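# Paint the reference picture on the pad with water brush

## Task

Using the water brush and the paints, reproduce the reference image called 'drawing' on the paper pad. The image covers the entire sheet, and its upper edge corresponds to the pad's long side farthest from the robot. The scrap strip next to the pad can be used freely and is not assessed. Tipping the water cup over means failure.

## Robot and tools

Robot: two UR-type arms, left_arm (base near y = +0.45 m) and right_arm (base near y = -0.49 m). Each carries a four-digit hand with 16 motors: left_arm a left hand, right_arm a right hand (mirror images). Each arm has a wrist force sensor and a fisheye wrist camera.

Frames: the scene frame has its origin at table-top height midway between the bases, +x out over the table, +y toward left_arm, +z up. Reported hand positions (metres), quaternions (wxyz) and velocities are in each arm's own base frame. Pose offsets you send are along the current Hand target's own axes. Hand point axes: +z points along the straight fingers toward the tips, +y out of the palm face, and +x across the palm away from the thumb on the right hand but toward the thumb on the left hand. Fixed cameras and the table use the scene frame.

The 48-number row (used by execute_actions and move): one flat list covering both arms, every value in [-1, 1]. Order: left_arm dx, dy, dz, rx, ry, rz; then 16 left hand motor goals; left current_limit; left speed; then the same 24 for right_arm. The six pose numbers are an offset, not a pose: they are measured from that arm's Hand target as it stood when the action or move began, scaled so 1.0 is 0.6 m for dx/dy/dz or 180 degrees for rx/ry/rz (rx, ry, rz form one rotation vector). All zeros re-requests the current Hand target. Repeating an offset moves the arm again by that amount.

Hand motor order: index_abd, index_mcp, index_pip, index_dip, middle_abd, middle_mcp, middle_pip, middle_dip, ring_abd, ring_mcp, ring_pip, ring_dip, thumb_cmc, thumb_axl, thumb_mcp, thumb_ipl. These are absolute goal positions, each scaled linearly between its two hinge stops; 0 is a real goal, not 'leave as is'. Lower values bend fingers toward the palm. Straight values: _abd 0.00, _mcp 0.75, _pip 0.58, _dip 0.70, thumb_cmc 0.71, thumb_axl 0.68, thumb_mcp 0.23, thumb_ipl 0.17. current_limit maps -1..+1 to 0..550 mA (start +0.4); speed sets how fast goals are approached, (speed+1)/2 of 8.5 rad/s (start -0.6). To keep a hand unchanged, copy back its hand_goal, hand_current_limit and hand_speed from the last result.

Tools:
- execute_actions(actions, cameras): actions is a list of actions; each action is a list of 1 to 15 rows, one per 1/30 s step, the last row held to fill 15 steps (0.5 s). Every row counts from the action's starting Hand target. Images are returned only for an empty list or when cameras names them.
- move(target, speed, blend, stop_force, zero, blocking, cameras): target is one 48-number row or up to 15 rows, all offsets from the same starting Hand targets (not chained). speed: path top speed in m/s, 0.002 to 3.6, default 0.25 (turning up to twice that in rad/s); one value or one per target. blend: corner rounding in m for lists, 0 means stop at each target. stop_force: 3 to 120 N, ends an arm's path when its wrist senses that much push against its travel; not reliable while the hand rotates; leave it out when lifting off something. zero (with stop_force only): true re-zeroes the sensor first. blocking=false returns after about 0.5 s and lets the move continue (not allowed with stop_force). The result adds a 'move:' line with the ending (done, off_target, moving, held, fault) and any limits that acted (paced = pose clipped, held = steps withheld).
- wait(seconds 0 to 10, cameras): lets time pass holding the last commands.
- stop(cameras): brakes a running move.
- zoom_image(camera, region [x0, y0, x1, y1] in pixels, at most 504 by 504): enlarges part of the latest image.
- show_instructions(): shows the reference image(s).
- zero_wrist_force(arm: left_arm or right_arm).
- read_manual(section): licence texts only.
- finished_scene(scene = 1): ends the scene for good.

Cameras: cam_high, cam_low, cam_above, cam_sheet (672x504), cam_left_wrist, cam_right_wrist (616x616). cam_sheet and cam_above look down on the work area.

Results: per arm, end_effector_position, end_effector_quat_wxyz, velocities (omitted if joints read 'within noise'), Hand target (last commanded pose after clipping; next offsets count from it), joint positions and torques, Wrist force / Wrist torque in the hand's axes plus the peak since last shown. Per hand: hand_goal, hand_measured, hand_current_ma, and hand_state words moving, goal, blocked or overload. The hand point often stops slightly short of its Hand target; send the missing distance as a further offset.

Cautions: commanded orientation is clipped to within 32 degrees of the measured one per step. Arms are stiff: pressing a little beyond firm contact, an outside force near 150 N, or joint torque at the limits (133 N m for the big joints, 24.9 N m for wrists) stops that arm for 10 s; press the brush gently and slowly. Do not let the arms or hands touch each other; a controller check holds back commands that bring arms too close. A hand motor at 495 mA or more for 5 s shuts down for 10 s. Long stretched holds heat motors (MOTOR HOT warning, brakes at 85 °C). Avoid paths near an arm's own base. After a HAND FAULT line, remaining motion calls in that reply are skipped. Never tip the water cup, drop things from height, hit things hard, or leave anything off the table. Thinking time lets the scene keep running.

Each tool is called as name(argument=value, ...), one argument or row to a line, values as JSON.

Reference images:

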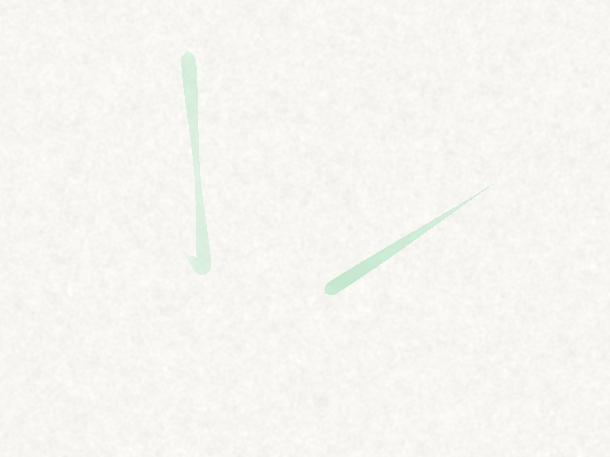

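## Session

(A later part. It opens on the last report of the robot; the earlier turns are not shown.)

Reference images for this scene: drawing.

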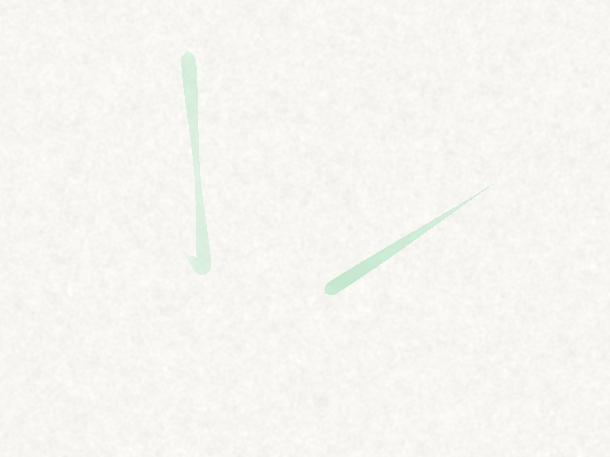

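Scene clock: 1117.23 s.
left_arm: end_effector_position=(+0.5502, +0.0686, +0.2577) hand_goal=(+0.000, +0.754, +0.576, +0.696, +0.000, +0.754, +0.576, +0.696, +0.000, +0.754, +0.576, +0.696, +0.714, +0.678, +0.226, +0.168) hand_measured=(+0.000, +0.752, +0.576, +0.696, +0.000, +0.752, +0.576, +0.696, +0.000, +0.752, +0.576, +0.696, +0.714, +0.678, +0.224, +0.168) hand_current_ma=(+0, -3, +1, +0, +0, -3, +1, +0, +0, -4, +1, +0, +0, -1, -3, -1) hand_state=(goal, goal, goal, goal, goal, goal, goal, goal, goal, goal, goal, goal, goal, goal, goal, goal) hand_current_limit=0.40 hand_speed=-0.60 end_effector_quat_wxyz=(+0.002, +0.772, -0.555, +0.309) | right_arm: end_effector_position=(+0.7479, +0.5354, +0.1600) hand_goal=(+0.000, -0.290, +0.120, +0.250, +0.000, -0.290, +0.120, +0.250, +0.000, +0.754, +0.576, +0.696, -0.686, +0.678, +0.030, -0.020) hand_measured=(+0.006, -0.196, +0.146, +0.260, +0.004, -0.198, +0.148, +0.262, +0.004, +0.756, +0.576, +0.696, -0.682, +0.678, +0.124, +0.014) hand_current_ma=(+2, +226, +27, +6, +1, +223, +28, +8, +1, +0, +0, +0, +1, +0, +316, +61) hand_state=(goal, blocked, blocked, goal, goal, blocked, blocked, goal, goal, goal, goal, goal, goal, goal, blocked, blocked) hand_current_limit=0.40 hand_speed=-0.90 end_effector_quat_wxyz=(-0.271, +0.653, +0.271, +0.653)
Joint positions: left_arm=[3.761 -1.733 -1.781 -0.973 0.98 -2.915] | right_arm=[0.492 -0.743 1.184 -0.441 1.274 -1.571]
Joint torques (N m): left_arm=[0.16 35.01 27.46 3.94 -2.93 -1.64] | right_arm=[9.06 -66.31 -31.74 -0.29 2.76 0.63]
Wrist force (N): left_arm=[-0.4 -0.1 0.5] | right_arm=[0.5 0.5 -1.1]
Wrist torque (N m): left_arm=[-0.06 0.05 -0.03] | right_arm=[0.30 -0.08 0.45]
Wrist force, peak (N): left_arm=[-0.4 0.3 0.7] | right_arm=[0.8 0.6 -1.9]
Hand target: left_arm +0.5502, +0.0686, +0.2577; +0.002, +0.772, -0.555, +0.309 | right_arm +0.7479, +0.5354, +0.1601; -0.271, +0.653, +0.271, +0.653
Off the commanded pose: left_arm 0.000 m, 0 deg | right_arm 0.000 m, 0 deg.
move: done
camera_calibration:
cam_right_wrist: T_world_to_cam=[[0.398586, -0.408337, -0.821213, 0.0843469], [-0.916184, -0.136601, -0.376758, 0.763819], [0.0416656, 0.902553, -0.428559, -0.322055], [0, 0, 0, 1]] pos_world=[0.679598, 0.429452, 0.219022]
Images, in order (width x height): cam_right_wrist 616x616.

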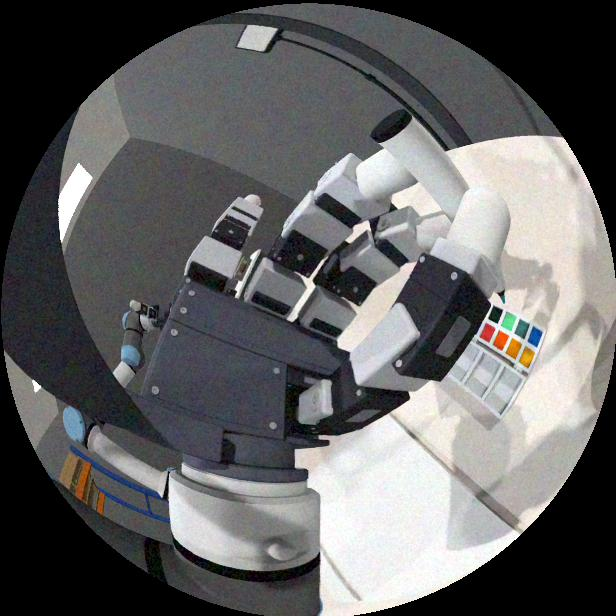

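move(
  target=[0,0,0,0,0,0,0,0.754,0.576,0.696,0,0.754,0.576,0.696,0,0.754,0.576,0.696,0.714,0.678,0.226,0.168,0.4,-0.6,-0.0667,-0.6832,-0.2766,0,0,0,0,-0.29,0.12,0.25,0,-0.29,0.12,0.25,0,0.754,0.576,0.696,-0.686,0.678,0.03,-0.02,0.4,-0.9],
  speed=0.25,
  cameras=[],
)

move(
  target=[
    [0,0,0,0,0,0,0,0.754,0.576,0.696,0,0.754,0.576,0.696,0,0.754,0.576,0.696,0.714,0.678,0.226,0.168,0.4,-0.6,-0.0217,0,0,0,0,0,0,-0.29,0.12,0.25,0,-0.29,0.12,0.25,0,0.754,0.576,0.696,-0.686,0.678,0.03,-0.02,0.4,-0.9],
    [0,0,0,0,0,0,0,0.754,0.576,0.696,0,0.754,0.576,0.696,0,0.754,0.576,0.696,0.714,0.678,0.226,0.168,0.4,-0.6,0,0,0,0,0,0,0,-0.29,0.12,0.25,0,-0.29,0.12,0.25,0,0.754,0.576,0.696,-0.686,0.678,0.03,-0.02,0.4,-0.9],
    [0,0,0,0,0,0,0,0.754,0.576,0.696,0,0.754,0.576,0.696,0,0.754,0.576,0.696,0.714,0.678,0.226,0.168,0.4,-0.6,0,0.01353,-0.01815,0,0,0,0,-0.29,0.12,0.25,0,-0.29,0.12,0.25,0,0.754,0.576,0.696,-0.686,0.678,0.03,-0.02,0.4,-0.9],
    [0,0,0,0,0,0,0,0.754,0.576,0.696,0,0.754,0.576,0.696,0,0.754,0.576,0.696,0.714,0.678,0.226,0.168,0.4,-0.6,-0.025,0.01353,-0.01815,0,0,0,0,-0.29,0.12,0.25,0,-0.29,0.12,0.25,0,0.754,0.576,0.696,-0.686,0.678,0.03,-0.02,0.4,-0.9],
    [0,0,0,0,0,0,0,0.754,0.576,0.696,0,0.754,0.576,0.696,0,0.754,0.576,0.696,0.714,0.678,0.226,0.168,0.4,-0.6,0,0.01353,-0.01815,0,0,0,0,-0.29,0.12,0.25,0,-0.29,0.12,0.25,0,0.754,0.576,0.696,-0.686,0.678,0.03,-0.02,0.4,-0.9],
    [0,0,0,0,0,0,0,0.754,0.576,0.696,0,0.754,0.576,0.696,0,0.754,0.576,0.696,0.714,0.678,0.226,0.168,0.4,-0.6,0,0.02706,-0.0363,0,0,0,0,-0.29,0.12,0.25,0,-0.29,0.12,0.25,0,0.754,0.576,0.696,-0.686,0.678,0.03,-0.02,0.4,-0.9],
    [0,0,0,0,0,0,0,0.754,0.576,0.696,0,0.754,0.576,0.696,0,0.754,0.576,0.696,0.714,0.678,0.226,0.168,0.4,-0.6,-0.0283,0.02706,-0.0363,0,0,0,0,-0.29,0.12,0.25,0,-0.29,0.12,0.25,0,0.754,0.576,0.696,-0.686,0.678,0.03,-0.02,0.4,-0.9],
    [0,0,0,0,0,0,0,0.754,0.576,0.696,0,0.754,0.576,0.696,0,0.754,0.576,0.696,0.714,0.678,0.226,0.168,0.4,-0.6,0,0.02706,-0.0363,0,0,0,0,-0.29,0.12,0.25,0,-0.29,0.12,0.25,0,0.754,0.576,0.696,-0.686,0.678,0.03,-0.02,0.4,-0.9],
    [0,0,0,0,0,0,0,0.754,0.576,0.696,0,0.754,0.576,0.696,0,0.754,0.576,0.696,0.714,0.678,0.226,0.168,0.4,-0.6,0,0.04059,-0.05445,0,0,0,0,-0.29,0.12,0.25,0,-0.29,0.12,0.25,0,0.754,0.576,0.696,-0.686,0.678,0.03,-0.02,0.4,-0.9],
    [0,0,0,0,0,0,0,0.754,0.576,0.696,0,0.754,0.576,0.696,0,0.754,0.576,0.696,0.714,0.678,0.226,0.168,0.4,-0.6,-0.0317,0.04059,-0.05445,0,0,0,0,-0.29,0.12,0.25,0,-0.29,0.12,0.25,0,0.754,0.576,0.696,-0.686,0.678,0.03,-0.02,0.4,-0.9],
    [0,0,0,0,0,0,0,0.754,0.576,0.696,0,0.754,0.576,0.696,0,0.754,0.576,0.696,0.714,0.678,0.226,0.168,0.4,-0.6,0,0.04059,-0.05445,0,0,0,0,-0.29,0.12,0.25,0,-0.29,0.12,0.25,0,0.754,0.576,0.696,-0.686,0.678,0.03,-0.02,0.4,-0.9],
    [0,0,0,0,0,0,0,0.754,0.576,0.696,0,0.754,0.576,0.696,0,0.754,0.576,0.696,0.714,0.678,0.226,0.168,0.4,-0.6,0,0.05412,-0.0726,0,0,0,0,-0.29,0.12,0.25,0,-0.29,0.12,0.25,0,0.754,0.576,0.696,-0.686,0.678,0.03,-0.02,0.4,-0.9],
    [0,0,0,0,0,0,0,0.754,0.576,0.696,0,0.754,0.576,0.696,0,0.754,0.576,0.696,0.714,0.678,0.226,0.168,0.4,-0.6,-0.0367,0.05412,-0.0726,0,0,0,0,-0.29,0.12,0.25,0,-0.29,0.12,0.25,0,0.754,0.576,0.696,-0.686,0.678,0.03,-0.02,0.4,-0.9],
  ],
  speed=0.06,
  cameras=["cam_right_wrist","cam_sheet"],
)

zoom_image(
  camera="cam_right_wrist",
  region=[456, 250, 556, 350],
)

move(
  target=[
    [0,0,0,0,0,0,0,0.754,0.576,0.696,0,0.754,0.576,0.696,0,0.754,0.576,0.696,0.714,0.678,0.226,0.168,0.4,-0.6,0.06,0,0,0,0,0,0,-0.29,0.12,0.25,0,-0.29,0.12,0.25,0,0.754,0.576,0.696,-0.686,0.678,0.03,-0.02,0.4,-0.9],
    [0,0,0,0,0,0,0,0.754,0.576,0.696,0,0.754,0.576,0.696,0,0.754,0.576,0.696,0.714,0.678,0.226,0.168,0.4,-0.6,0.15,0.32,-0.40,0,0,0,0,-0.29,0.12,0.25,0,-0.29,0.12,0.25,0,0.754,0.576,0.696,-0.686,0.678,0.03,-0.02,0.4,-0.9],
  ],
  speed=[0.1,0.25],
  cameras=["cam_sheet","cam_above"],
)

zoom_image(
  camera="cam_sheet",
  region=[130, 330, 250, 385],
)

zoom_image(
  camera="cam_above",
  region=[170, 380, 290, 450],
)

Scene clock: 1139.00 s.
left_arm: end_effector_position=(+0.5502, +0.0686, +0.2577) hand_goal=(+0.000, +0.754, +0.576, +0.696, +0.000, +0.754, +0.576, +0.696, +0.000, +0.754, +0.576, +0.696, +0.714, +0.678, +0.226, +0.168) hand_measured=(+0.000, +0.752, +0.576, +0.696, +0.000, +0.752, +0.576, +0.696, +0.000, +0.752, +0.576, +0.696, +0.714, +0.678, +0.224, +0.168) hand_current_ma=(+0, -3, +1, +0, +0, -3, +1, +0, +0, -4, +1, +0, +0, -1, -3, -1) hand_state=(goal, goal, goal, goal, goal, goal, goal, goal, goal, goal, goal, goal, goal, goal, goal, goal) hand_current_limit=0.40 hand_speed=-0.60 end_effector_quat_wxyz=(+0.002, +0.772, -0.555, +0.309) | right_arm: end_effector_position=(+0.3792, +0.6903, +0.1235) hand_goal=(+0.000, -0.290, +0.120, +0.250, +0.000, -0.290, +0.120, +0.250, +0.000, +0.754, +0.576, +0.696, -0.686, +0.678, +0.030, -0.020) hand_measured=(+0.006, -0.196, +0.146, +0.260, +0.004, -0.198, +0.148, +0.262, +0.004, +0.756, +0.576, +0.696, -0.682, +0.678, +0.124, +0.014) hand_current_ma=(+2, +226, +27, +6, +1, +223, +28, +8, +1, +0, +0, +0, +1, +0, +316, +61) hand_state=(goal, blocked, blocked, goal, goal, blocked, blocked, goal, goal, goal, goal, goal, goal, goal, blocked, blocked) hand_current_limit=0.40 hand_speed=-0.90 end_effector_quat_wxyz=(-0.272, +0.653, +0.272, +0.653)
Joint positions: left_arm=[3.761 -1.733 -1.781 -0.973 0.98 -2.915] | right_arm=[1.088 -0.852 1.499 -0.647 1.868 -1.571]
Joint torques (N m): left_arm=[-0.32 34.68 28.33 3.72 -2.93 -1.41] | right_arm=[-11.21 -60.86 -9.37 -3.32 -2.57 0.35]
Wrist force (N): left_arm=[-0.1 0.0 0.4] | right_arm=[0.6 0.1 -2.0]
Wrist torque (N m): left_arm=[-0.05 0.02 -0.02] | right_arm=[0.35 -0.06 0.43]
Wrist force, peak (N): left_arm=[-0.4 0.4 0.7] | right_arm=[-0.3 -6.8 -4.3]
Hand target: left_arm +0.5502, +0.0686, +0.2577; +0.002, +0.772, -0.555, +0.309 | right_arm +0.3793, +0.6903, +0.1236; -0.272, +0.653, +0.272, +0.653 (not the last commanded pose)
Off the commanded pose: left_arm 0.000 m, 0 deg | right_arm 0.042 m, 0 deg.
move: held (right_arm; a check stopped the path); limits=held
pose unreachable (right arm): on one or more control steps of this call, first in action 0 (counted from 0), this arm could not follow its commanded pose, so it was not sent that pose on those steps. It may still have moved: this result reports where it is.
cause: moving toward the commanded pose would bring two parts of the arm too close to each other (joints 4 (wrist 1) to 6 (wrist 3) lie between them).
No camera images: "cameras" was empty.

Scene clock: 1146.33 s.
left_arm: end_effector_position=(+0.5502, +0.0686, +0.2577) hand_goal=(+0.000, +0.754, +0.576, +0.696, +0.000, +0.754, +0.576, +0.696, +0.000, +0.754, +0.576, +0.696, +0.714, +0.678, +0.226, +0.168) hand_measured=(+0.000, +0.752, +0.576, +0.696, +0.000, +0.752, +0.576, +0.696, +0.000, +0.752, +0.576, +0.696, +0.714, +0.678, +0.224, +0.168) hand_current_ma=(+0, -3, +1, +0, +0, -3, +1, +0, +0, -4, +1, +0, +0, -1, -3, -1) hand_state=(goal, goal, goal, goal, goal, goal, goal, goal, goal, goal, goal, goal, goal, goal, goal, goal) hand_current_limit=0.40 hand_speed=-0.60 end_effector_quat_wxyz=(+0.002, +0.772, -0.555, +0.309) | right_arm: end_effector_position=(+0.3717, +0.6365, +0.1016) hand_goal=(+0.000, -0.290, +0.120, +0.250, +0.000, -0.290, +0.120, +0.250, +0.000, +0.754, +0.576, +0.696, -0.686, +0.678, +0.030, -0.020) hand_measured=(+0.006, -0.196, +0.146, +0.260, +0.004, -0.198, +0.148, +0.262, +0.004, +0.756, +0.576, +0.696, -0.682, +0.678, +0.124, +0.014) hand_current_ma=(+2, +226, +27, +6, +1, +223, +28, +8, +1, +0, +0, +0, +1, +0, +316, +61) hand_state=(goal, blocked, blocked, goal, goal, blocked, blocked, goal, goal, goal, goal, goal, goal, goal, blocked, blocked) hand_current_limit=0.40 hand_speed=-0.90 end_effector_quat_wxyz=(-0.272, +0.653, +0.272, +0.653)
Joint positions: left_arm=[3.761 -1.733 -1.781 -0.973 0.98 -2.915] | right_arm=[1.054 -0.917 1.697 -0.78 1.834 -1.571]
Joint torques (N m): left_arm=[0.23 35.31 26.87 3.56 -2.82 -1.59] | right_arm=[-11.63 -32.15 -7.38 -3.38 -2.53 1.05]
Wrist force (N): left_arm=[0.1 0.0 0.1] | right_arm=[0.5 0.4 -1.7]
Wrist torque (N m): left_arm=[-0.01 -0.02 0.00] | right_arm=[0.34 -0.09 0.38]
Wrist force, peak (N): left_arm=[-0.2 0.3 0.8] | right_arm=[0.3 0.5 -2.4]
Hand target: left_arm +0.5502, +0.0686, +0.2577; +0.002, +0.772, -0.555, +0.309 | right_arm +0.3717, +0.6365, +0.1015; -0.272, +0.653, +0.272, +0.653
Off the commanded pose: left_arm 0.000 m, 0 deg | right_arm 0.000 m, 0 deg.
move: done
camera_calibration:
cam_right_wrist: T_world_to_cam=[[0.39964, -0.406872, -0.821427, 0.226309], [-0.915835, -0.138939, -0.376752, 0.412333], [0.0391619, 0.902857, -0.428153, -0.421866], [0, 0, 0, 1]] pos_world=[0.303708, 0.530252, 0.160621]
Images, in order (width x height): cam_sheet 672x504, cam_right_wrist 616x616.

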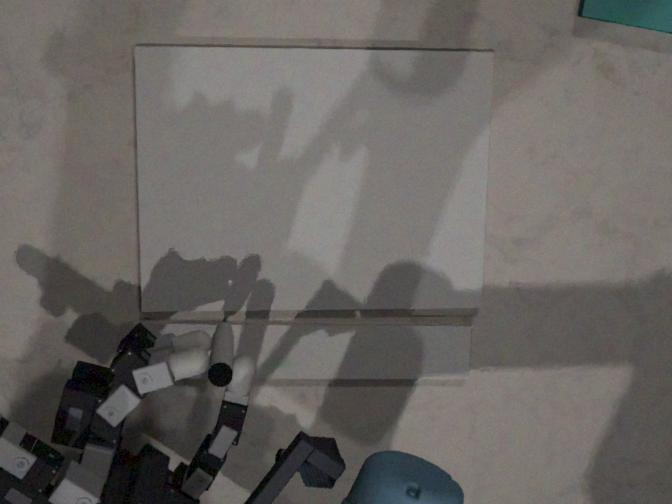

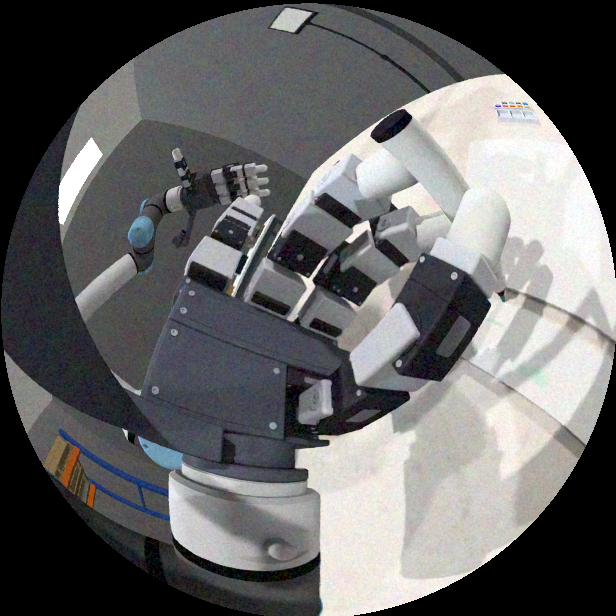

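Scaled by 5.040 from the camera's 616x616 image, which has a finer 880x880 frame.

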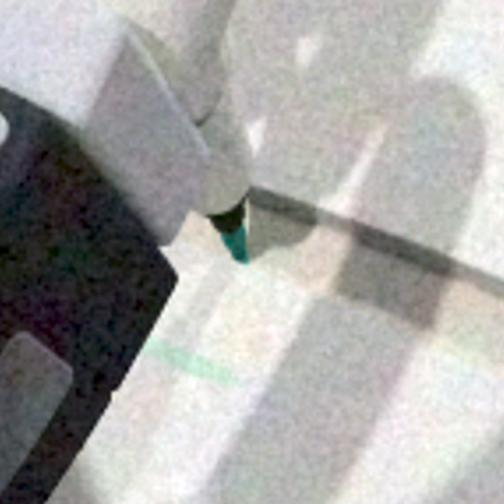

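Scene clock: 1149.10 s.
left_arm: end_effector_position=(+0.5502, +0.0686, +0.2577) hand_goal=(+0.000, +0.754, +0.576, +0.696, +0.000, +0.754, +0.576, +0.696, +0.000, +0.754, +0.576, +0.696, +0.714, +0.678, +0.226, +0.168) hand_measured=(+0.000, +0.752, +0.576, +0.696, +0.000, +0.752, +0.576, +0.696, +0.000, +0.752, +0.576, +0.696, +0.714, +0.678, +0.224, +0.168) hand_current_ma=(+0, -3, +1, +0, +0, -3, +1, +0, +0, -4, +1, +0, +0, -1, -3, -1) hand_state=(goal, goal, goal, goal, goal, goal, goal, goal, goal, goal, goal, goal, goal, goal, goal, goal) hand_current_limit=0.40 hand_speed=-0.60 end_effector_quat_wxyz=(+0.002, +0.772, -0.555, +0.309) | right_arm: end_effector_position=(+0.3394, +0.3308, +0.1914) hand_goal=(+0.000, -0.290, +0.120, +0.250, +0.000, -0.290, +0.120, +0.250, +0.000, +0.754, +0.576, +0.696, -0.686, +0.678, +0.030, -0.020) hand_measured=(+0.006, -0.196, +0.146, +0.260, +0.004, -0.198, +0.148, +0.262, +0.004, +0.756, +0.576, +0.696, -0.682, +0.678, +0.124, +0.014) hand_current_ma=(+2, +226, +27, +6, +1, +223, +28, +8, +1, +0, +0, +0, +1, +0, +316, +61) hand_state=(goal, blocked, blocked, goal, goal, blocked, blocked, goal, goal, goal, goal, goal, goal, goal, blocked, blocked) hand_current_limit=0.40 hand_speed=-0.90 end_effector_quat_wxyz=(-0.272, +0.653, +0.272, +0.653)
Joint positions: left_arm=[3.761 -1.733 -1.781 -0.973 0.98 -2.915] | right_arm=[0.546 -1.731 2.484 -0.754 1.327 -1.571]
Joint torques (N m): left_arm=[-0.08 34.5 28.36 3.68 -2.93 -1.53] | right_arm=[-11.05 -23.41 -8.13 -0.33 -2.74 2.66]
Wrist force (N): left_arm=[-0.2 -0.2 0.4] | right_arm=[0.1 0.2 -2.1]
Wrist torque (N m): left_arm=[-0.07 0.03 -0.01] | right_arm=[0.33 -0.03 0.18]
Wrist force, peak (N): left_arm=[-0.2 0.0 0.9] | right_arm=[0.5 1.2 -3.1]
Hand target: left_arm +0.5502, +0.0686, +0.2577; +0.002, +0.772, -0.555, +0.309 | right_arm +0.3394, +0.3308, +0.1914; -0.272, +0.653, +0.272, +0.653
Off the commanded pose: left_arm 0.000 m, 0 deg | right_arm 0.000 m, 0 deg.
move: done
Images, in order (width x height): cam_above 672x504, cam_sheet 672x504.

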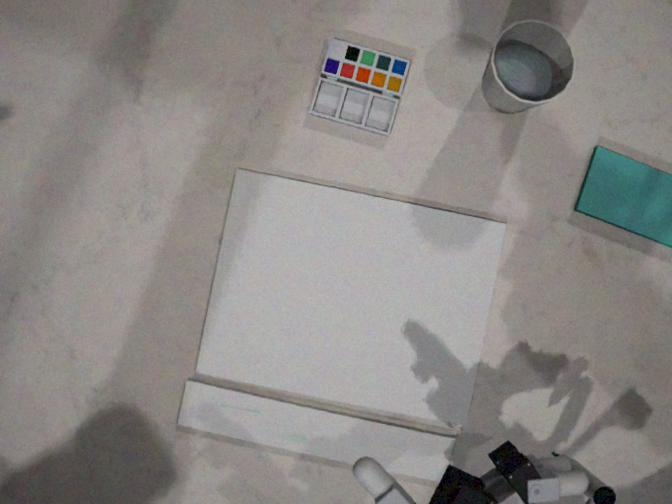

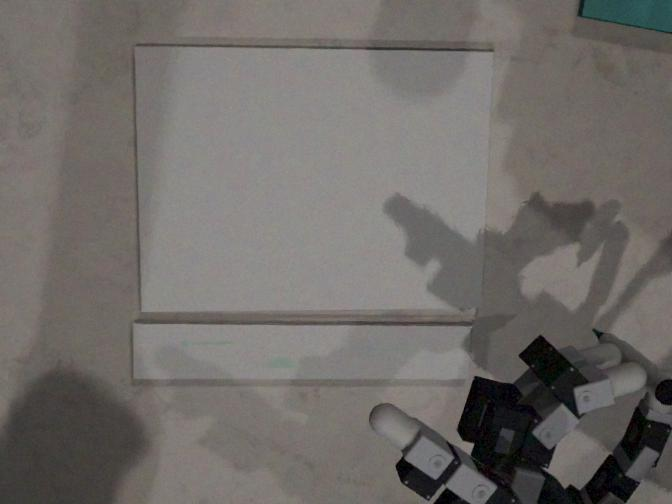

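Scaled by 4.200.

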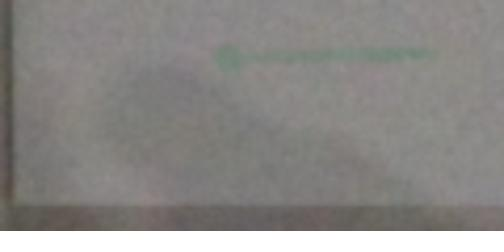

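Scaled by 4.200.

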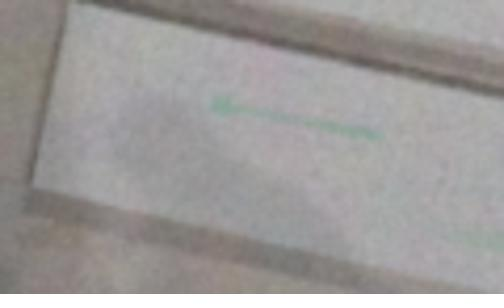

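move(
  target=[
    [0,0,0,0,0,0,0,0.754,0.576,0.696,0,0.754,0.576,0.696,0,0.754,0.576,0.696,0.714,0.678,0.226,0.168,0.4,-0.6,0.0977,0.4054,0.5117,0,0,0,0,-0.29,0.12,0.25,0,-0.29,0.12,0.25,0,0.754,0.576,0.696,-0.686,0.678,0.03,-0.02,0.4,-0.9],
    [0,0,0,0,0,0,0,0.754,0.576,0.696,0,0.754,0.576,0.696,0,0.754,0.576,0.696,0.714,0.678,0.226,0.168,0.4,-0.6,-0.0777,0.4054,0.5117,0,0,0,0,-0.29,0.12,0.25,0,-0.29,0.12,0.25,0,0.754,0.576,0.696,-0.686,0.678,0.03,-0.02,0.4,-0.9],
    [0,0,0,0,0,0,0,0.754,0.576,0.696,0,0.754,0.576,0.696,0,0.754,0.576,0.696,0.714,0.678,0.226,0.168,0.4,-0.6,0.0977,0.4054,0.5117,0,0,0,0,-0.29,0.12,0.25,0,-0.29,0.12,0.25,0,0.754,0.576,0.696,-0.686,0.678,0.03,-0.02,0.4,-0.9],
  ],
  speed=[0.25,0.1,0.1],
  cameras=["cam_right_wrist"],
)

zoom_image(
  camera="cam_right_wrist",
  region=[476, 270, 536, 330],
)

move(
  target=[0,0,0,0,0,0,0,0.754,0.576,0.696,0,0.754,0.576,0.696,0,0.754,0.576,0.696,0.714,0.678,0.226,0.168,0.4,-0.6,-0.15,-0.1633,0.2103,0,0,0,0,-0.29,0.12,0.25,0,-0.29,0.12,0.25,0,0.754,0.576,0.696,-0.686,0.678,0.03,-0.02,0.4,-0.9],
  speed=0.25,
  cameras=[],
)

move(
  target=[
    [0,0,0,0,0,0,0,0.754,0.576,0.696,0,0.754,0.576,0.696,0,0.754,0.576,0.696,0.714,0.678,0.226,0.168,0.4,-0.6,-0.0925,0,0,0,0,0,0,-0.29,0.12,0.25,0,-0.29,0.12,0.25,0,0.754,0.576,0.696,-0.686,0.678,0.03,-0.02,0.4,-0.9],
    [0,0,0,0,0,0,0,0.754,0.576,0.696,0,0.754,0.576,0.696,0,0.754,0.576,0.696,0.714,0.678,0.226,0.168,0.4,-0.6,-0.0925,0.005,0,0,0,0,0,-0.29,0.12,0.25,0,-0.29,0.12,0.25,0,0.754,0.576,0.696,-0.686,0.678,0.03,-0.02,0.4,-0.9],
    [0,0,0,0,0,0,0,0.754,0.576,0.696,0,0.754,0.576,0.696,0,0.754,0.576,0.696,0.714,0.678,0.226,0.168,0.4,-0.6,-0.0925,0,0.005,0,0,0,0,-0.29,0.12,0.25,0,-0.29,0.12,0.25,0,0.754,0.576,0.696,-0.686,0.678,0.03,-0.02,0.4,-0.9],
    [0,0,0,0,0,0,0,0.754,0.576,0.696,0,0.754,0.576,0.696,0,0.754,0.576,0.696,0.714,0.678,0.226,0.168,0.4,-0.6,-0.0925,-0.005,0,0,0,0,0,-0.29,0.12,0.25,0,-0.29,0.12,0.25,0,0.754,0.576,0.696,-0.686,0.678,0.03,-0.02,0.4,-0.9],
    [0,0,0,0,0,0,0,0.754,0.576,0.696,0,0.754,0.576,0.696,0,0.754,0.576,0.696,0.714,0.678,0.226,0.168,0.4,-0.6,-0.0925,0,-0.005,0,0,0,0,-0.29,0.12,0.25,0,-0.29,0.12,0.25,0,0.754,0.576,0.696,-0.686,0.678,0.03,-0.02,0.4,-0.9],
    [0,0,0,0,0,0,0,0.754,0.576,0.696,0,0.754,0.576,0.696,0,0.754,0.576,0.696,0.714,0.678,0.226,0.168,0.4,-0.6,-0.0925,0,0,0,0,0,0,-0.29,0.12,0.25,0,-0.29,0.12,0.25,0,0.754,0.576,0.696,-0.686,0.678,0.03,-0.02,0.4,-0.9],
    [0,0,0,0,0,0,0,0.754,0.576,0.696,0,0.754,0.576,0.696,0,0.754,0.576,0.696,0.714,0.678,0.226,0.168,0.4,-0.6,0,0,0,0,0,0,0,-0.29,0.12,0.25,0,-0.29,0.12,0.25,0,0.754,0.576,0.696,-0.686,0.678,0.03,-0.02,0.4,-0.9],
  ],
  speed=[0.1,0.02,0.02,0.02,0.02,0.02,0.1],
  cameras=["cam_right_wrist"],
)

zoom_image(
  camera="cam_right_wrist",
  region=[476, 270, 536, 330],
)

Scene clock: 1181.30 s.
left_arm: end_effector_position=(+0.5502, +0.0686, +0.2577) hand_goal=(+0.000, +0.754, +0.576, +0.696, +0.000, +0.754, +0.576, +0.696, +0.000, +0.754, +0.576, +0.696, +0.714, +0.678, +0.226, +0.168) hand_measured=(+0.000, +0.752, +0.576, +0.696, +0.000, +0.752, +0.576, +0.696, +0.000, +0.752, +0.576, +0.696, +0.714, +0.678, +0.224, +0.168) hand_current_ma=(+0, -3, +1, +0, +0, -3, +1, +0, +0, -4, +1, +0, +0, -1, -3, -1) hand_state=(goal, goal, goal, goal, goal, goal, goal, goal, goal, goal, goal, goal, goal, goal, goal, goal) hand_current_limit=0.40 hand_speed=-0.60 end_effector_quat_wxyz=(+0.002, +0.772, -0.555, +0.309) | right_arm: end_effector_position=(+0.7282, +0.3780, +0.2500) hand_goal=(+0.000, -0.290, +0.120, +0.250, +0.000, -0.290, +0.120, +0.250, +0.000, +0.754, +0.576, +0.696, -0.686, +0.678, +0.030, -0.020) hand_measured=(+0.006, -0.196, +0.146, +0.260, +0.004, -0.198, +0.148, +0.262, +0.004, +0.756, +0.576, +0.696, -0.682, +0.678, +0.124, +0.014) hand_current_ma=(+2, +226, +27, +6, +1, +223, +28, +8, +1, +0, +0, +0, +2, +0, +316, +61) hand_state=(goal, blocked, blocked, goal, goal, blocked, blocked, goal, goal, goal, goal, goal, goal, goal, blocked, blocked) hand_current_limit=0.40 hand_speed=-0.90 end_effector_quat_wxyz=(-0.272, +0.653, +0.272, +0.653)
Joint positions: left_arm=[3.761 -1.733 -1.781 -0.973 0.98 -2.915] | right_arm=[0.263 -1.071 1.5 -0.429 1.044 -1.57]
Joint torques (N m): left_arm=[0.03 36.09 27.79 3.61 -2.86 -1.64] | right_arm=[-6.01 -55.32 -31.17 -0.19 -1.29 -3.28]
Wrist force (N): left_arm=[-0.3 0.4 0.3] | right_arm=[0.6 0.5 -1.3]
Wrist torque (N m): left_arm=[0.02 0.04 -0.04] | right_arm=[0.33 -0.09 0.44]
Wrist force, peak (N): left_arm=[0.0 0.3 0.8] | right_arm=[0.4 -1.0 -3.1]
Hand target: left_arm +0.5502, +0.0686, +0.2577; +0.002, +0.772, -0.555, +0.309 | right_arm +0.7282, +0.3779, +0.2501; -0.272, +0.653, +0.272, +0.653
Off the commanded pose: left_arm 0.000 m, 0 deg | right_arm 0.000 m, 0 deg.
move: done
camera_calibration:
cam_right_wrist: T_world_to_cam=[[0.399603, -0.406878, -0.821442, 0.100674], [-0.915851, -0.138922, -0.376719, 0.758856], [0.0391621, 0.902857, -0.428153, -0.138858], [0, 0, 0, 1]] pos_world=[0.660208, 0.271752, 0.309121]
Images, in order (width x height): cam_right_wrist 616x616.

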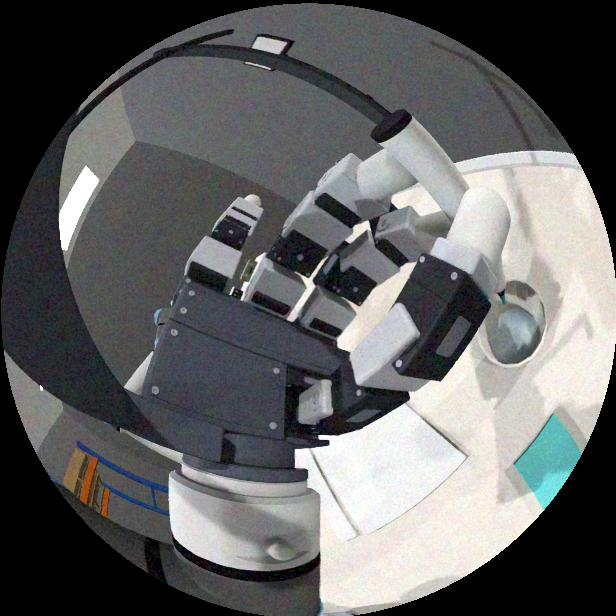

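Scaled by 8.400 from the camera's 616x616 image, which has a finer 880x880 frame.

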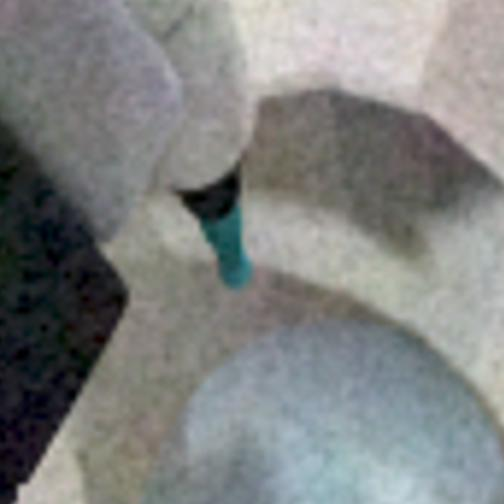

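Scene clock: 1182.70 s.
left_arm: end_effector_position=(+0.5502, +0.0686, +0.2577) hand_goal=(+0.000, +0.754, +0.576, +0.696, +0.000, +0.754, +0.576, +0.696, +0.000, +0.754, +0.576, +0.696, +0.714, +0.678, +0.226, +0.168) hand_measured=(+0.000, +0.752, +0.576, +0.696, +0.000, +0.752, +0.576, +0.696, +0.000, +0.752, +0.576, +0.696, +0.714, +0.678, +0.224, +0.168) hand_current_ma=(+0, -3, +1, +0, +0, -3, +1, +0, +0, -4, +1, +0, +0, -1, -3, -1) hand_state=(goal, goal, goal, goal, goal, goal, goal, goal, goal, goal, goal, goal, goal, goal, goal, goal) hand_current_limit=0.40 hand_speed=-0.60 end_effector_quat_wxyz=(+0.002, +0.772, -0.555, +0.309) | right_arm: end_effector_position=(+0.7473, +0.5365, +0.1602) hand_goal=(+0.000, -0.290, +0.120, +0.250, +0.000, -0.290, +0.120, +0.250, +0.000, +0.754, +0.576, +0.696, -0.686, +0.678, +0.030, -0.020) hand_measured=(+0.006, -0.196, +0.146, +0.260, +0.004, -0.198, +0.148, +0.262, +0.004, +0.756, +0.576, +0.696, -0.682, +0.678, +0.124, +0.014) hand_current_ma=(+2, +226, +27, +6, +1, +223, +28, +8, +1, +0, +0, +0, +2, +0, +316, +61) hand_state=(goal, blocked, blocked, goal, goal, blocked, blocked, goal, goal, goal, goal, goal, goal, goal, blocked, blocked) hand_current_limit=0.40 hand_speed=-0.90 end_effector_quat_wxyz=(-0.272, +0.653, +0.272, +0.653)
Joint positions: left_arm=[3.761 -1.733 -1.781 -0.973 0.98 -2.915] | right_arm=[0.492 -0.743 1.184 -0.441 1.273 -1.571]
Joint torques (N m): left_arm=[-0.07 35.97 28.28 3.82 -2.72 -1.71] | right_arm=[11.12 -40.58 -30.76 -0.47 2.68 -3.23]
Wrist force (N): left_arm=[-0.2 0.2 0.2] | right_arm=[0.3 0.4 -1.3]
Wrist torque (N m): left_arm=[0.00 0.02 -0.02] | right_arm=[0.31 -0.06 0.44]
Wrist force, peak (N): left_arm=[-0.2 0.3 0.7] | right_arm=[0.8 1.5 -2.6]
Hand target: left_arm +0.5502, +0.0686, +0.2577; +0.002, +0.772, -0.555, +0.309 | right_arm +0.7473, +0.5366, +0.1601; -0.272, +0.653, +0.272, +0.653
Off the commanded pose: left_arm 0.000 m, 0 deg | right_arm 0.000 m, 0 deg.
move: done
No camera images: "cameras" was empty.

Scene clock: 1186.43 s.
left_arm: end_effector_position=(+0.5502, +0.0686, +0.2577) hand_goal=(+0.000, +0.754, +0.576, +0.696, +0.000, +0.754, +0.576, +0.696, +0.000, +0.754, +0.576, +0.696, +0.714, +0.678, +0.226, +0.168) hand_measured=(+0.000, +0.752, +0.576, +0.696, +0.000, +0.752, +0.576, +0.696, +0.000, +0.752, +0.576, +0.696, +0.714, +0.678, +0.224, +0.168) hand_current_ma=(+0, -3, +1, +0, +0, -3, +1, +0, +0, -4, +1, +0, +0, -1, -3, -1) hand_state=(goal, goal, goal, goal, goal, goal, goal, goal, goal, goal, goal, goal, goal, goal, goal, goal) hand_current_limit=0.40 hand_speed=-0.60 end_effector_quat_wxyz=(+0.002, +0.772, -0.555, +0.309) | right_arm: end_effector_position=(+0.7473, +0.5366, +0.1600) hand_goal=(+0.000, -0.290, +0.120, +0.250, +0.000, -0.290, +0.120, +0.250, +0.000, +0.754, +0.576, +0.696, -0.686, +0.678, +0.030, -0.020) hand_measured=(+0.006, -0.196, +0.146, +0.260, +0.004, -0.198, +0.148, +0.262, +0.004, +0.756, +0.576, +0.696, -0.682, +0.678, +0.124, +0.014) hand_current_ma=(+2, +226, +27, +6, +1, +223, +28, +8, +1, +0, +0, +0, +2, +0, +316, +61) hand_state=(goal, blocked, blocked, goal, goal, blocked, blocked, goal, goal, goal, goal, goal, goal, goal, blocked, blocked) hand_current_limit=0.40 hand_speed=-0.90 end_effector_quat_wxyz=(-0.272, +0.653, +0.272, +0.653)
Joint positions: left_arm=[3.761 -1.733 -1.781 -0.973 0.98 -2.915] | right_arm=[0.492 -0.743 1.184 -0.441 1.273 -1.57]
Joint torques (N m): left_arm=[-1.59 35.25 27.83 3.56 -2.79 -1.49] | right_arm=[7.9 -66.72 -32.49 -0.44 2.14 0.52]
Wrist force (N): left_arm=[-0.3 0.2 0.3] | right_arm=[0.4 0.2 -1.8]
Wrist torque (N m): left_arm=[-0.01 0.03 -0.03] | right_arm=[0.33 -0.06 0.46]
Wrist force, peak (N): left_arm=[0.1 0.1 0.8] | right_arm=[1.2 0.5 -1.8]
Hand target: left_arm +0.5502, +0.0686, +0.2577; +0.002, +0.772, -0.555, +0.309 | right_arm +0.7473, +0.5366, +0.1601; -0.272, +0.653, +0.272, +0.653
Off the commanded pose: left_arm 0.000 m, 0 deg | right_arm 0.000 m, 0 deg.
move: done
camera_calibration:
cam_right_wrist: T_world_to_cam=[[0.39964, -0.406872, -0.821427, 0.0836113], [-0.915835, -0.138939, -0.376752, 0.764481], [0.0391619, 0.902857, -0.428153, -0.321333], [0, 0, 0, 1]] pos_world=[0.679308, 0.430352, 0.219121]
Images, in order (width x height): cam_right_wrist 616x616.

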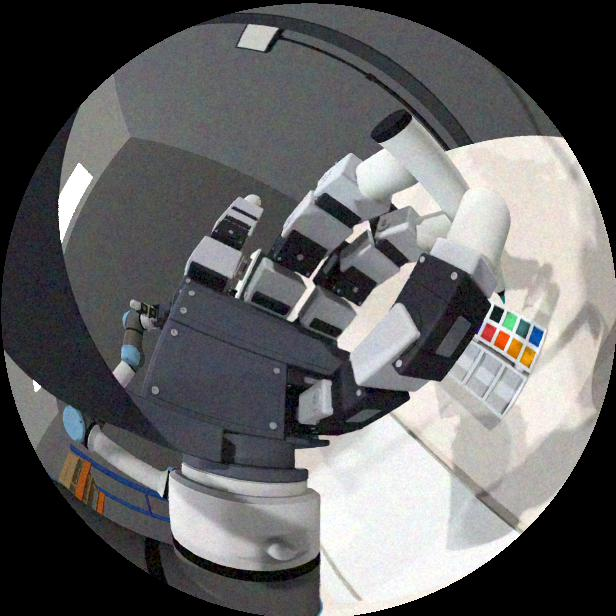

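Scaled by 8.400 from the camera's 616x616 image, which has a finer 880x880 frame.

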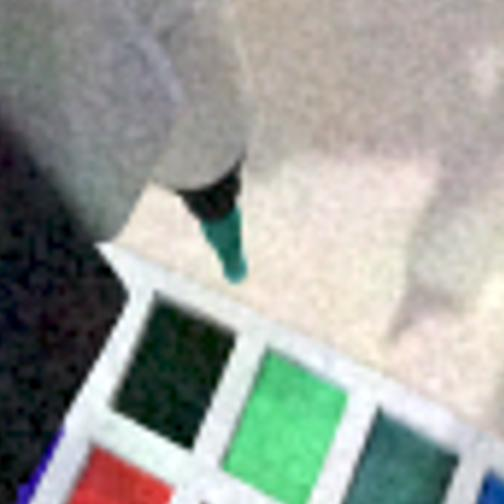

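move(
  target=[0,0,0,0,0,0,0,0.754,0.576,0.696,0,0.754,0.576,0.696,0,0.754,0.576,0.696,0.714,0.678,0.226,0.168,0.4,-0.6,-0.0668,-0.4891,-0.4540,0,0,0,0,-0.29,0.12,0.25,0,-0.29,0.12,0.25,0,0.754,0.576,0.696,-0.686,0.678,0.03,-0.02,0.4,-0.9],
  speed=0.25,
  cameras=["cam_sheet"],
)

Scene clock: 1191.83 s.
left_arm: end_effector_position=(+0.5502, +0.0686, +0.2577) hand_goal=(+0.000, +0.754, +0.576, +0.696, +0.000, +0.754, +0.576, +0.696, +0.000, +0.754, +0.576, +0.696, +0.714, +0.678, +0.226, +0.168) hand_measured=(+0.000, +0.752, +0.576, +0.696, +0.000, +0.752, +0.576, +0.696, +0.000, +0.752, +0.576, +0.696, +0.714, +0.678, +0.224, +0.168) hand_current_ma=(+0, -3, +1, +0, +0, -3, +1, +0, +0, -4, +1, +0, +0, -1, -3, -1) hand_state=(goal, goal, goal, goal, goal, goal, goal, goal, goal, goal, goal, goal, goal, goal, goal, goal) hand_current_limit=0.40 hand_speed=-0.60 end_effector_quat_wxyz=(+0.002, +0.772, -0.555, +0.309) | right_arm: end_effector_position=(+0.3472, +0.5494, +0.1200) hand_goal=(+0.000, -0.290, +0.120, +0.250, +0.000, -0.290, +0.120, +0.250, +0.000, +0.754, +0.576, +0.696, -0.686, +0.678, +0.030, -0.020) hand_measured=(+0.006, -0.196, +0.146, +0.260, +0.004, -0.198, +0.148, +0.262, +0.004, +0.756, +0.576, +0.696, -0.682, +0.678, +0.124, +0.014) hand_current_ma=(+2, +226, +27, +6, +1, +223, +28, +8, +1, +0, +0, +0, +2, +0, +316, +61) hand_state=(goal, blocked, blocked, goal, goal, blocked, blocked, goal, goal, goal, goal, goal, goal, goal, blocked, blocked) hand_current_limit=0.40 hand_speed=-0.90 end_effector_quat_wxyz=(-0.272, +0.653, +0.272, +0.653)
Joint positions: left_arm=[3.761 -1.733 -1.781 -0.973 0.98 -2.915] | right_arm=[1.005 -1.105 1.976 -0.871 1.785 -1.571]
Joint torques (N m): left_arm=[1.81 36.84 28.36 3.49 -2.81 -1.51] | right_arm=[11.12 -48.13 -5.95 -3.35 2.6 -3.36]
Wrist force (N): left_arm=[-0.4 0.1 0.7] | right_arm=[0.3 0.2 -1.5]
Wrist torque (N m): left_arm=[-0.05 0.06 -0.04] | right_arm=[0.27 -0.05 0.34]
Wrist force, peak (N): left_arm=[-0.1 0.6 0.6] | right_arm=[0.6 -0.6 -3.5]
Hand target: left_arm +0.5502, +0.0686, +0.2577; +0.002, +0.772, -0.555, +0.309 | right_arm +0.3471, +0.5494, +0.1200; -0.272, +0.653, +0.272, +0.653
Off the commanded pose: left_arm 0.000 m, 0 deg | right_arm 0.000 m, 0 deg.
move: done
Images, in order (width x height): cam_sheet 672x504.

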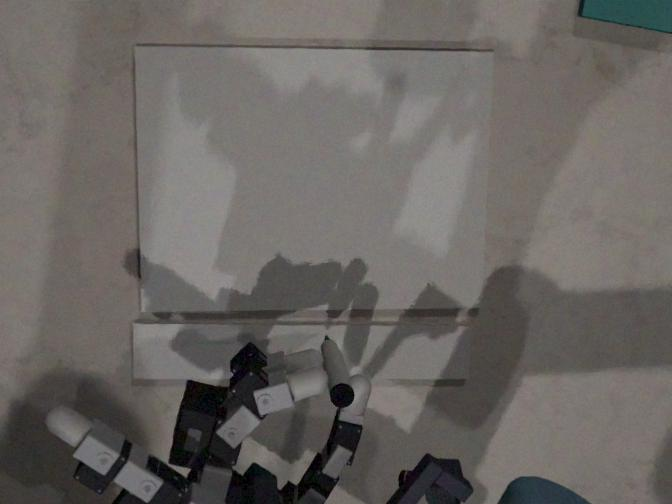

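move(
  target=[
    [0,0,0,0,0,0,0,0.754,0.576,0.696,0,0.754,0.576,0.696,0,0.754,0.576,0.696,0.714,0.678,0.226,0.168,0.4,-0.6,-0.0217,0,0,0,0,0,0,-0.29,0.12,0.25,0,-0.29,0.12,0.25,0,0.754,0.576,0.696,-0.686,0.678,0.03,-0.02,0.4,-0.9],
    [0,0,0,0,0,0,0,0.754,0.576,0.696,0,0.754,0.576,0.696,0,0.754,0.576,0.696,0.714,0.678,0.226,0.168,0.4,-0.6,0,0,0,0,0,0,0,-0.29,0.12,0.25,0,-0.29,0.12,0.25,0,0.754,0.576,0.696,-0.686,0.678,0.03,-0.02,0.4,-0.9],
    [0,0,0,0,0,0,0,0.754,0.576,0.696,0,0.754,0.576,0.696,0,0.754,0.576,0.696,0.714,0.678,0.226,0.168,0.4,-0.6,0,0.01353,-0.01815,0,0,0,0,-0.29,0.12,0.25,0,-0.29,0.12,0.25,0,0.754,0.576,0.696,-0.686,0.678,0.03,-0.02,0.4,-0.9],
    [0,0,0,0,0,0,0,0.754,0.576,0.696,0,0.754,0.576,0.696,0,0.754,0.576,0.696,0.714,0.678,0.226,0.168,0.4,-0.6,-0.025,0.01353,-0.01815,0,0,0,0,-0.29,0.12,0.25,0,-0.29,0.12,0.25,0,0.754,0.576,0.696,-0.686,0.678,0.03,-0.02,0.4,-0.9],
    [0,0,0,0,0,0,0,0.754,0.576,0.696,0,0.754,0.576,0.696,0,0.754,0.576,0.696,0.714,0.678,0.226,0.168,0.4,-0.6,0,0.01353,-0.01815,0,0,0,0,-0.29,0.12,0.25,0,-0.29,0.12,0.25,0,0.754,0.576,0.696,-0.686,0.678,0.03,-0.02,0.4,-0.9],
    [0,0,0,0,0,0,0,0.754,0.576,0.696,0,0.754,0.576,0.696,0,0.754,0.576,0.696,0.714,0.678,0.226,0.168,0.4,-0.6,0,0.02706,-0.0363,0,0,0,0,-0.29,0.12,0.25,0,-0.29,0.12,0.25,0,0.754,0.576,0.696,-0.686,0.678,0.03,-0.02,0.4,-0.9],
    [0,0,0,0,0,0,0,0.754,0.576,0.696,0,0.754,0.576,0.696,0,0.754,0.576,0.696,0.714,0.678,0.226,0.168,0.4,-0.6,-0.0283,0.02706,-0.0363,0,0,0,0,-0.29,0.12,0.25,0,-0.29,0.12,0.25,0,0.754,0.576,0.696,-0.686,0.678,0.03,-0.02,0.4,-0.9],
    [0,0,0,0,0,0,0,0.754,0.576,0.696,0,0.754,0.576,0.696,0,0.754,0.576,0.696,0.714,0.678,0.226,0.168,0.4,-0.6,0,0.02706,-0.0363,0,0,0,0,-0.29,0.12,0.25,0,-0.29,0.12,0.25,0,0.754,0.576,0.696,-0.686,0.678,0.03,-0.02,0.4,-0.9],
    [0,0,0,0,0,0,0,0.754,0.576,0.696,0,0.754,0.576,0.696,0,0.754,0.576,0.696,0.714,0.678,0.226,0.168,0.4,-0.6,0,0.04059,-0.05445,0,0,0,0,-0.29,0.12,0.25,0,-0.29,0.12,0.25,0,0.754,0.576,0.696,-0.686,0.678,0.03,-0.02,0.4,-0.9],
    [0,0,0,0,0,0,0,0.754,0.576,0.696,0,0.754,0.576,0.696,0,0.754,0.576,0.696,0.714,0.678,0.226,0.168,0.4,-0.6,-0.0317,0.04059,-0.05445,0,0,0,0,-0.29,0.12,0.25,0,-0.29,0.12,0.25,0,0.754,0.576,0.696,-0.686,0.678,0.03,-0.02,0.4,-0.9],
    [0,0,0,0,0,0,0,0.754,0.576,0.696,0,0.754,0.576,0.696,0,0.754,0.576,0.696,0.714,0.678,0.226,0.168,0.4,-0.6,0,0.04059,-0.05445,0,0,0,0,-0.29,0.12,0.25,0,-0.29,0.12,0.25,0,0.754,0.576,0.696,-0.686,0.678,0.03,-0.02,0.4,-0.9],
    [0,0,0,0,0,0,0,0.754,0.576,0.696,0,0.754,0.576,0.696,0,0.754,0.576,0.696,0.714,0.678,0.226,0.168,0.4,-0.6,0,0.05412,-0.0726,0,0,0,0,-0.29,0.12,0.25,0,-0.29,0.12,0.25,0,0.754,0.576,0.696,-0.686,0.678,0.03,-0.02,0.4,-0.9],
    [0,0,0,0,0,0,0,0.754,0.576,0.696,0,0.754,0.576,0.696,0,0.754,0.576,0.696,0.714,0.678,0.226,0.168,0.4,-0.6,-0.0367,0.05412,-0.0726,0,0,0,0,-0.29,0.12,0.25,0,-0.29,0.12,0.25,0,0.754,0.576,0.696,-0.686,0.678,0.03,-0.02,0.4,-0.9],
  ],
  speed=0.06,
  cameras=["cam_right_wrist","cam_sheet"],
)

zoom_image(
  camera="cam_right_wrist",
  region=[456, 250, 556, 350],
)

move(
  target=[
    [0,0,0,0,0,0,0,0.754,0.576,0.696,0,0.754,0.576,0.696,0,0.754,0.576,0.696,0.714,0.678,0.226,0.168,0.4,-0.6,0.06,0,0,0,0,0,0,-0.29,0.12,0.25,0,-0.29,0.12,0.25,0,0.754,0.576,0.696,-0.686,0.678,0.03,-0.02,0.4,-0.9],
    [0,0,0,0,0,0,0,0.754,0.576,0.696,0,0.754,0.576,0.696,0,0.754,0.576,0.696,0.714,0.678,0.226,0.168,0.4,-0.6,0.2,0.22,-0.20,0,0,0,0,-0.29,0.12,0.25,0,-0.29,0.12,0.25,0,0.754,0.576,0.696,-0.686,0.678,0.03,-0.02,0.4,-0.9],
  ],
  speed=[0.1,0.25],
  cameras=["cam_sheet","cam_above"],
)

zoom_image(
  camera="cam_sheet",
  region=[290, 310, 410, 385],
)

zoom_image(
  camera="cam_above",
  region=[310, 395, 430, 465],
)

Scene clock: 1225.27 s.
left_arm: end_effector_position=(+0.5502, +0.0686, +0.2577) hand_goal=(+0.000, +0.754, +0.576, +0.696, +0.000, +0.754, +0.576, +0.696, +0.000, +0.754, +0.576, +0.696, +0.714, +0.678, +0.226, +0.168) hand_measured=(+0.000, +0.752, +0.576, +0.696, +0.000, +0.752, +0.576, +0.696, +0.000, +0.752, +0.576, +0.696, +0.714, +0.678, +0.224, +0.168) hand_current_ma=(+0, -3, +1, +0, +0, -3, +1, +0, +0, -4, +1, +0, +0, -1, -3, -1) hand_state=(goal, goal, goal, goal, goal, goal, goal, goal, goal, goal, goal, goal, goal, goal, goal, goal) hand_current_limit=0.40 hand_speed=-0.60 end_effector_quat_wxyz=(+0.002, +0.772, -0.555, +0.309) | right_arm: end_effector_position=(+0.3396, +0.4956, +0.0981) hand_goal=(+0.000, -0.290, +0.120, +0.250, +0.000, -0.290, +0.120, +0.250, +0.000, +0.754, +0.576, +0.696, -0.686, +0.678, +0.030, -0.020) hand_measured=(+0.006, -0.196, +0.146, +0.260, +0.002, -0.198, +0.148, +0.262, +0.004, +0.756, +0.576, +0.696, -0.684, +0.678, +0.124, +0.014) hand_current_ma=(+1, +226, +27, +6, +0, +223, +28, +8, +1, +0, +0, +0, +1, +0, +316, +61) hand_state=(goal, blocked, blocked, goal, goal, blocked, blocked, goal, goal, goal, goal, goal, goal, goal, blocked, blocked) hand_current_limit=0.40 hand_speed=-0.90 end_effector_quat_wxyz=(-0.272, +0.653, +0.272, +0.653)
Joint positions: left_arm=[3.761 -1.733 -1.781 -0.973 0.98 -2.915] | right_arm=[0.948 -1.148 2.146 -0.998 1.728 -1.571]
Joint torques (N m): left_arm=[-0.2 36.6 28.88 3.49 -2.67 -1.6] | right_arm=[-11.3 -17.88 -3.14 -2.92 -2.49 1.65]
Wrist force (N): left_arm=[-0.1 -0.1 -0.1] | right_arm=[2.1 0.4 -2.5]
Wrist torque (N m): left_arm=[-0.02 0.00 0.00] | right_arm=[0.42 -0.15 0.30]
Wrist force, peak (N): left_arm=[-0.2 0.1 0.8] | right_arm=[2.1 0.4 -2.5]
Hand target: left_arm +0.5502, +0.0686, +0.2577; +0.002, +0.772, -0.555, +0.309 | right_arm +0.3396, +0.4956, +0.0980; -0.272, +0.653, +0.272, +0.653
Off the commanded pose: left_arm 0.000 m, 0 deg | right_arm 0.000 m, 0 deg.
move: done
camera_calibration:
cam_right_wrist: T_world_to_cam=[[0.399635, -0.407019, -0.821357, 0.179022], [-0.915833, -0.138903, -0.37677, 0.361937], [0.0392634, 0.902796, -0.428272, -0.294876], [0, 0, 0, 1]] pos_world=[0.271508, 0.389352, 0.157121]
Images, in order (width x height): cam_sheet 672x504, cam_right_wrist 616x616.

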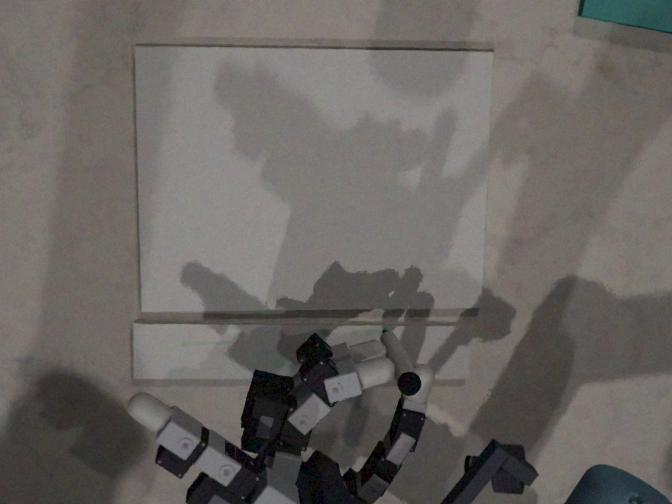

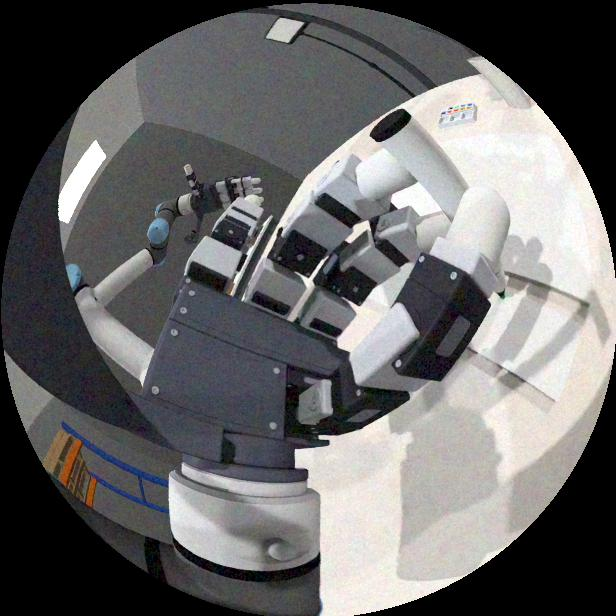

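Scaled by 5.040 from the camera's 616x616 image, which has a finer 880x880 frame.

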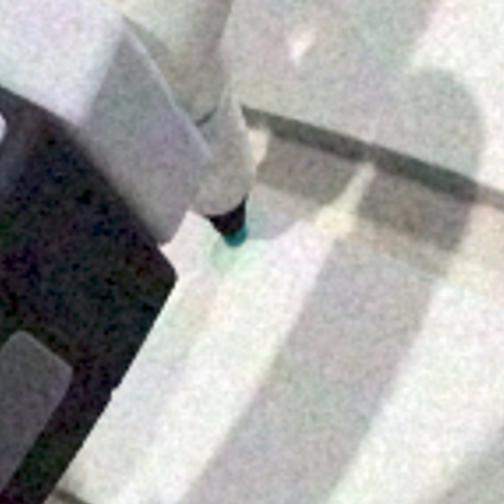

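Scene clock: 1227.57 s.
left_arm: end_effector_position=(+0.5502, +0.0686, +0.2577) hand_goal=(+0.000, +0.754, +0.576, +0.696, +0.000, +0.754, +0.576, +0.696, +0.000, +0.754, +0.576, +0.696, +0.714, +0.678, +0.226, +0.168) hand_measured=(+0.000, +0.752, +0.576, +0.696, +0.000, +0.752, +0.576, +0.696, +0.000, +0.752, +0.576, +0.696, +0.714, +0.678, +0.224, +0.168) hand_current_ma=(+0, -3, +1, +0, +0, -3, +1, +0, +0, -4, +1, +0, +0, -1, -3, -1) hand_state=(goal, goal, goal, goal, goal, goal, goal, goal, goal, goal, goal, goal, goal, goal, goal, goal) hand_current_limit=0.40 hand_speed=-0.60 end_effector_quat_wxyz=(+0.002, +0.772, -0.555, +0.309) | right_arm: end_effector_position=(+0.3490, +0.3174, +0.2180) hand_goal=(+0.000, -0.290, +0.120, +0.250, +0.000, -0.290, +0.120, +0.250, +0.000, +0.754, +0.576, +0.696, -0.686, +0.678, +0.030, -0.020) hand_measured=(+0.006, -0.198, +0.146, +0.260, +0.004, -0.198, +0.148, +0.262, +0.004, +0.756, +0.576, +0.696, -0.682, +0.678, +0.124, +0.014) hand_current_ma=(+2, +223, +27, +6, +1, +223, +28, +8, +1, +0, +0, +0, +1, +0, +316, +62) hand_state=(goal, blocked, blocked, goal, goal, blocked, blocked, goal, goal, goal, goal, goal, goal, goal, blocked, blocked) hand_current_limit=0.40 hand_speed=-0.90 end_effector_quat_wxyz=(-0.272, +0.653, +0.272, +0.653)
Joint positions: left_arm=[3.761 -1.733 -1.781 -0.973 0.98 -2.915] | right_arm=[0.47 -1.819 2.459 -0.64 1.25 -1.571]
Joint torques (N m): left_arm=[-0.55 35.34 28.65 3.42 -2.77 -1.55] | right_arm=[-11.69 -20.48 -9.54 -0.48 -2.39 2.67]
Wrist force (N): left_arm=[-0.3 0.0 0.4] | right_arm=[0.7 0.1 -1.6]
Wrist torque (N m): left_arm=[-0.05 0.04 -0.02] | right_arm=[0.34 -0.09 0.24]
Wrist force, peak (N): left_arm=[-0.6 0.5 0.6] | right_arm=[1.9 0.0 -2.5]
Hand target: left_arm +0.5502, +0.0686, +0.2577; +0.002, +0.772, -0.555, +0.309 | right_arm +0.3490, +0.3174, +0.2180; -0.272, +0.653, +0.272, +0.653
Off the commanded pose: left_arm 0.000 m, 0 deg | right_arm 0.000 m, 0 deg.
move: done
Images, in order (width x height): cam_above 672x504, cam_sheet 672x504.

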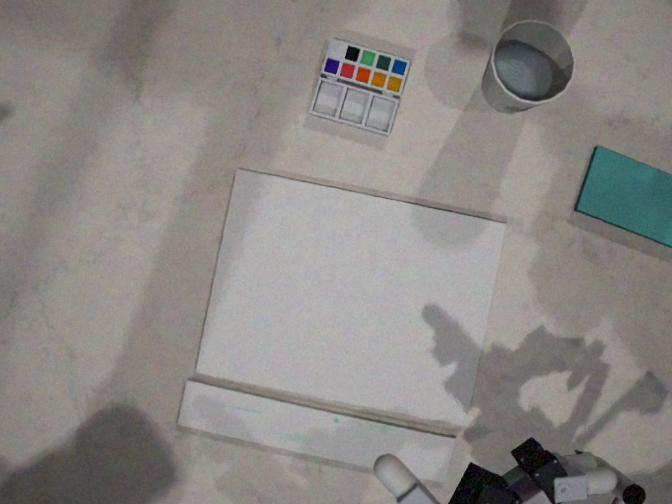

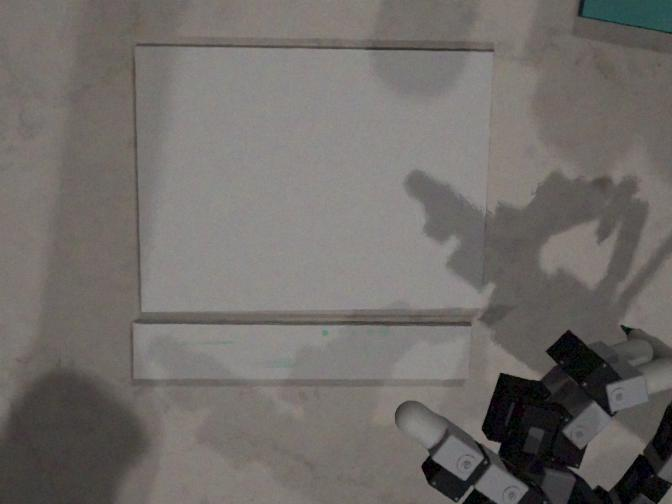

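Scaled by 4.200.

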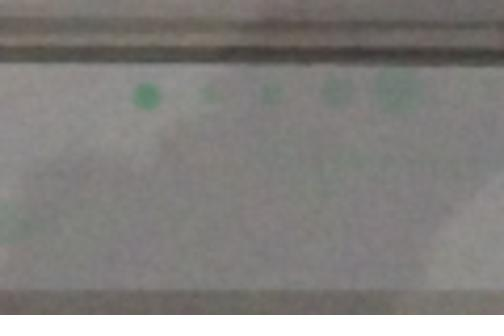

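Scaled by 4.200.

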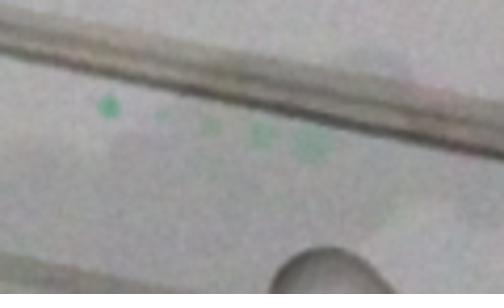

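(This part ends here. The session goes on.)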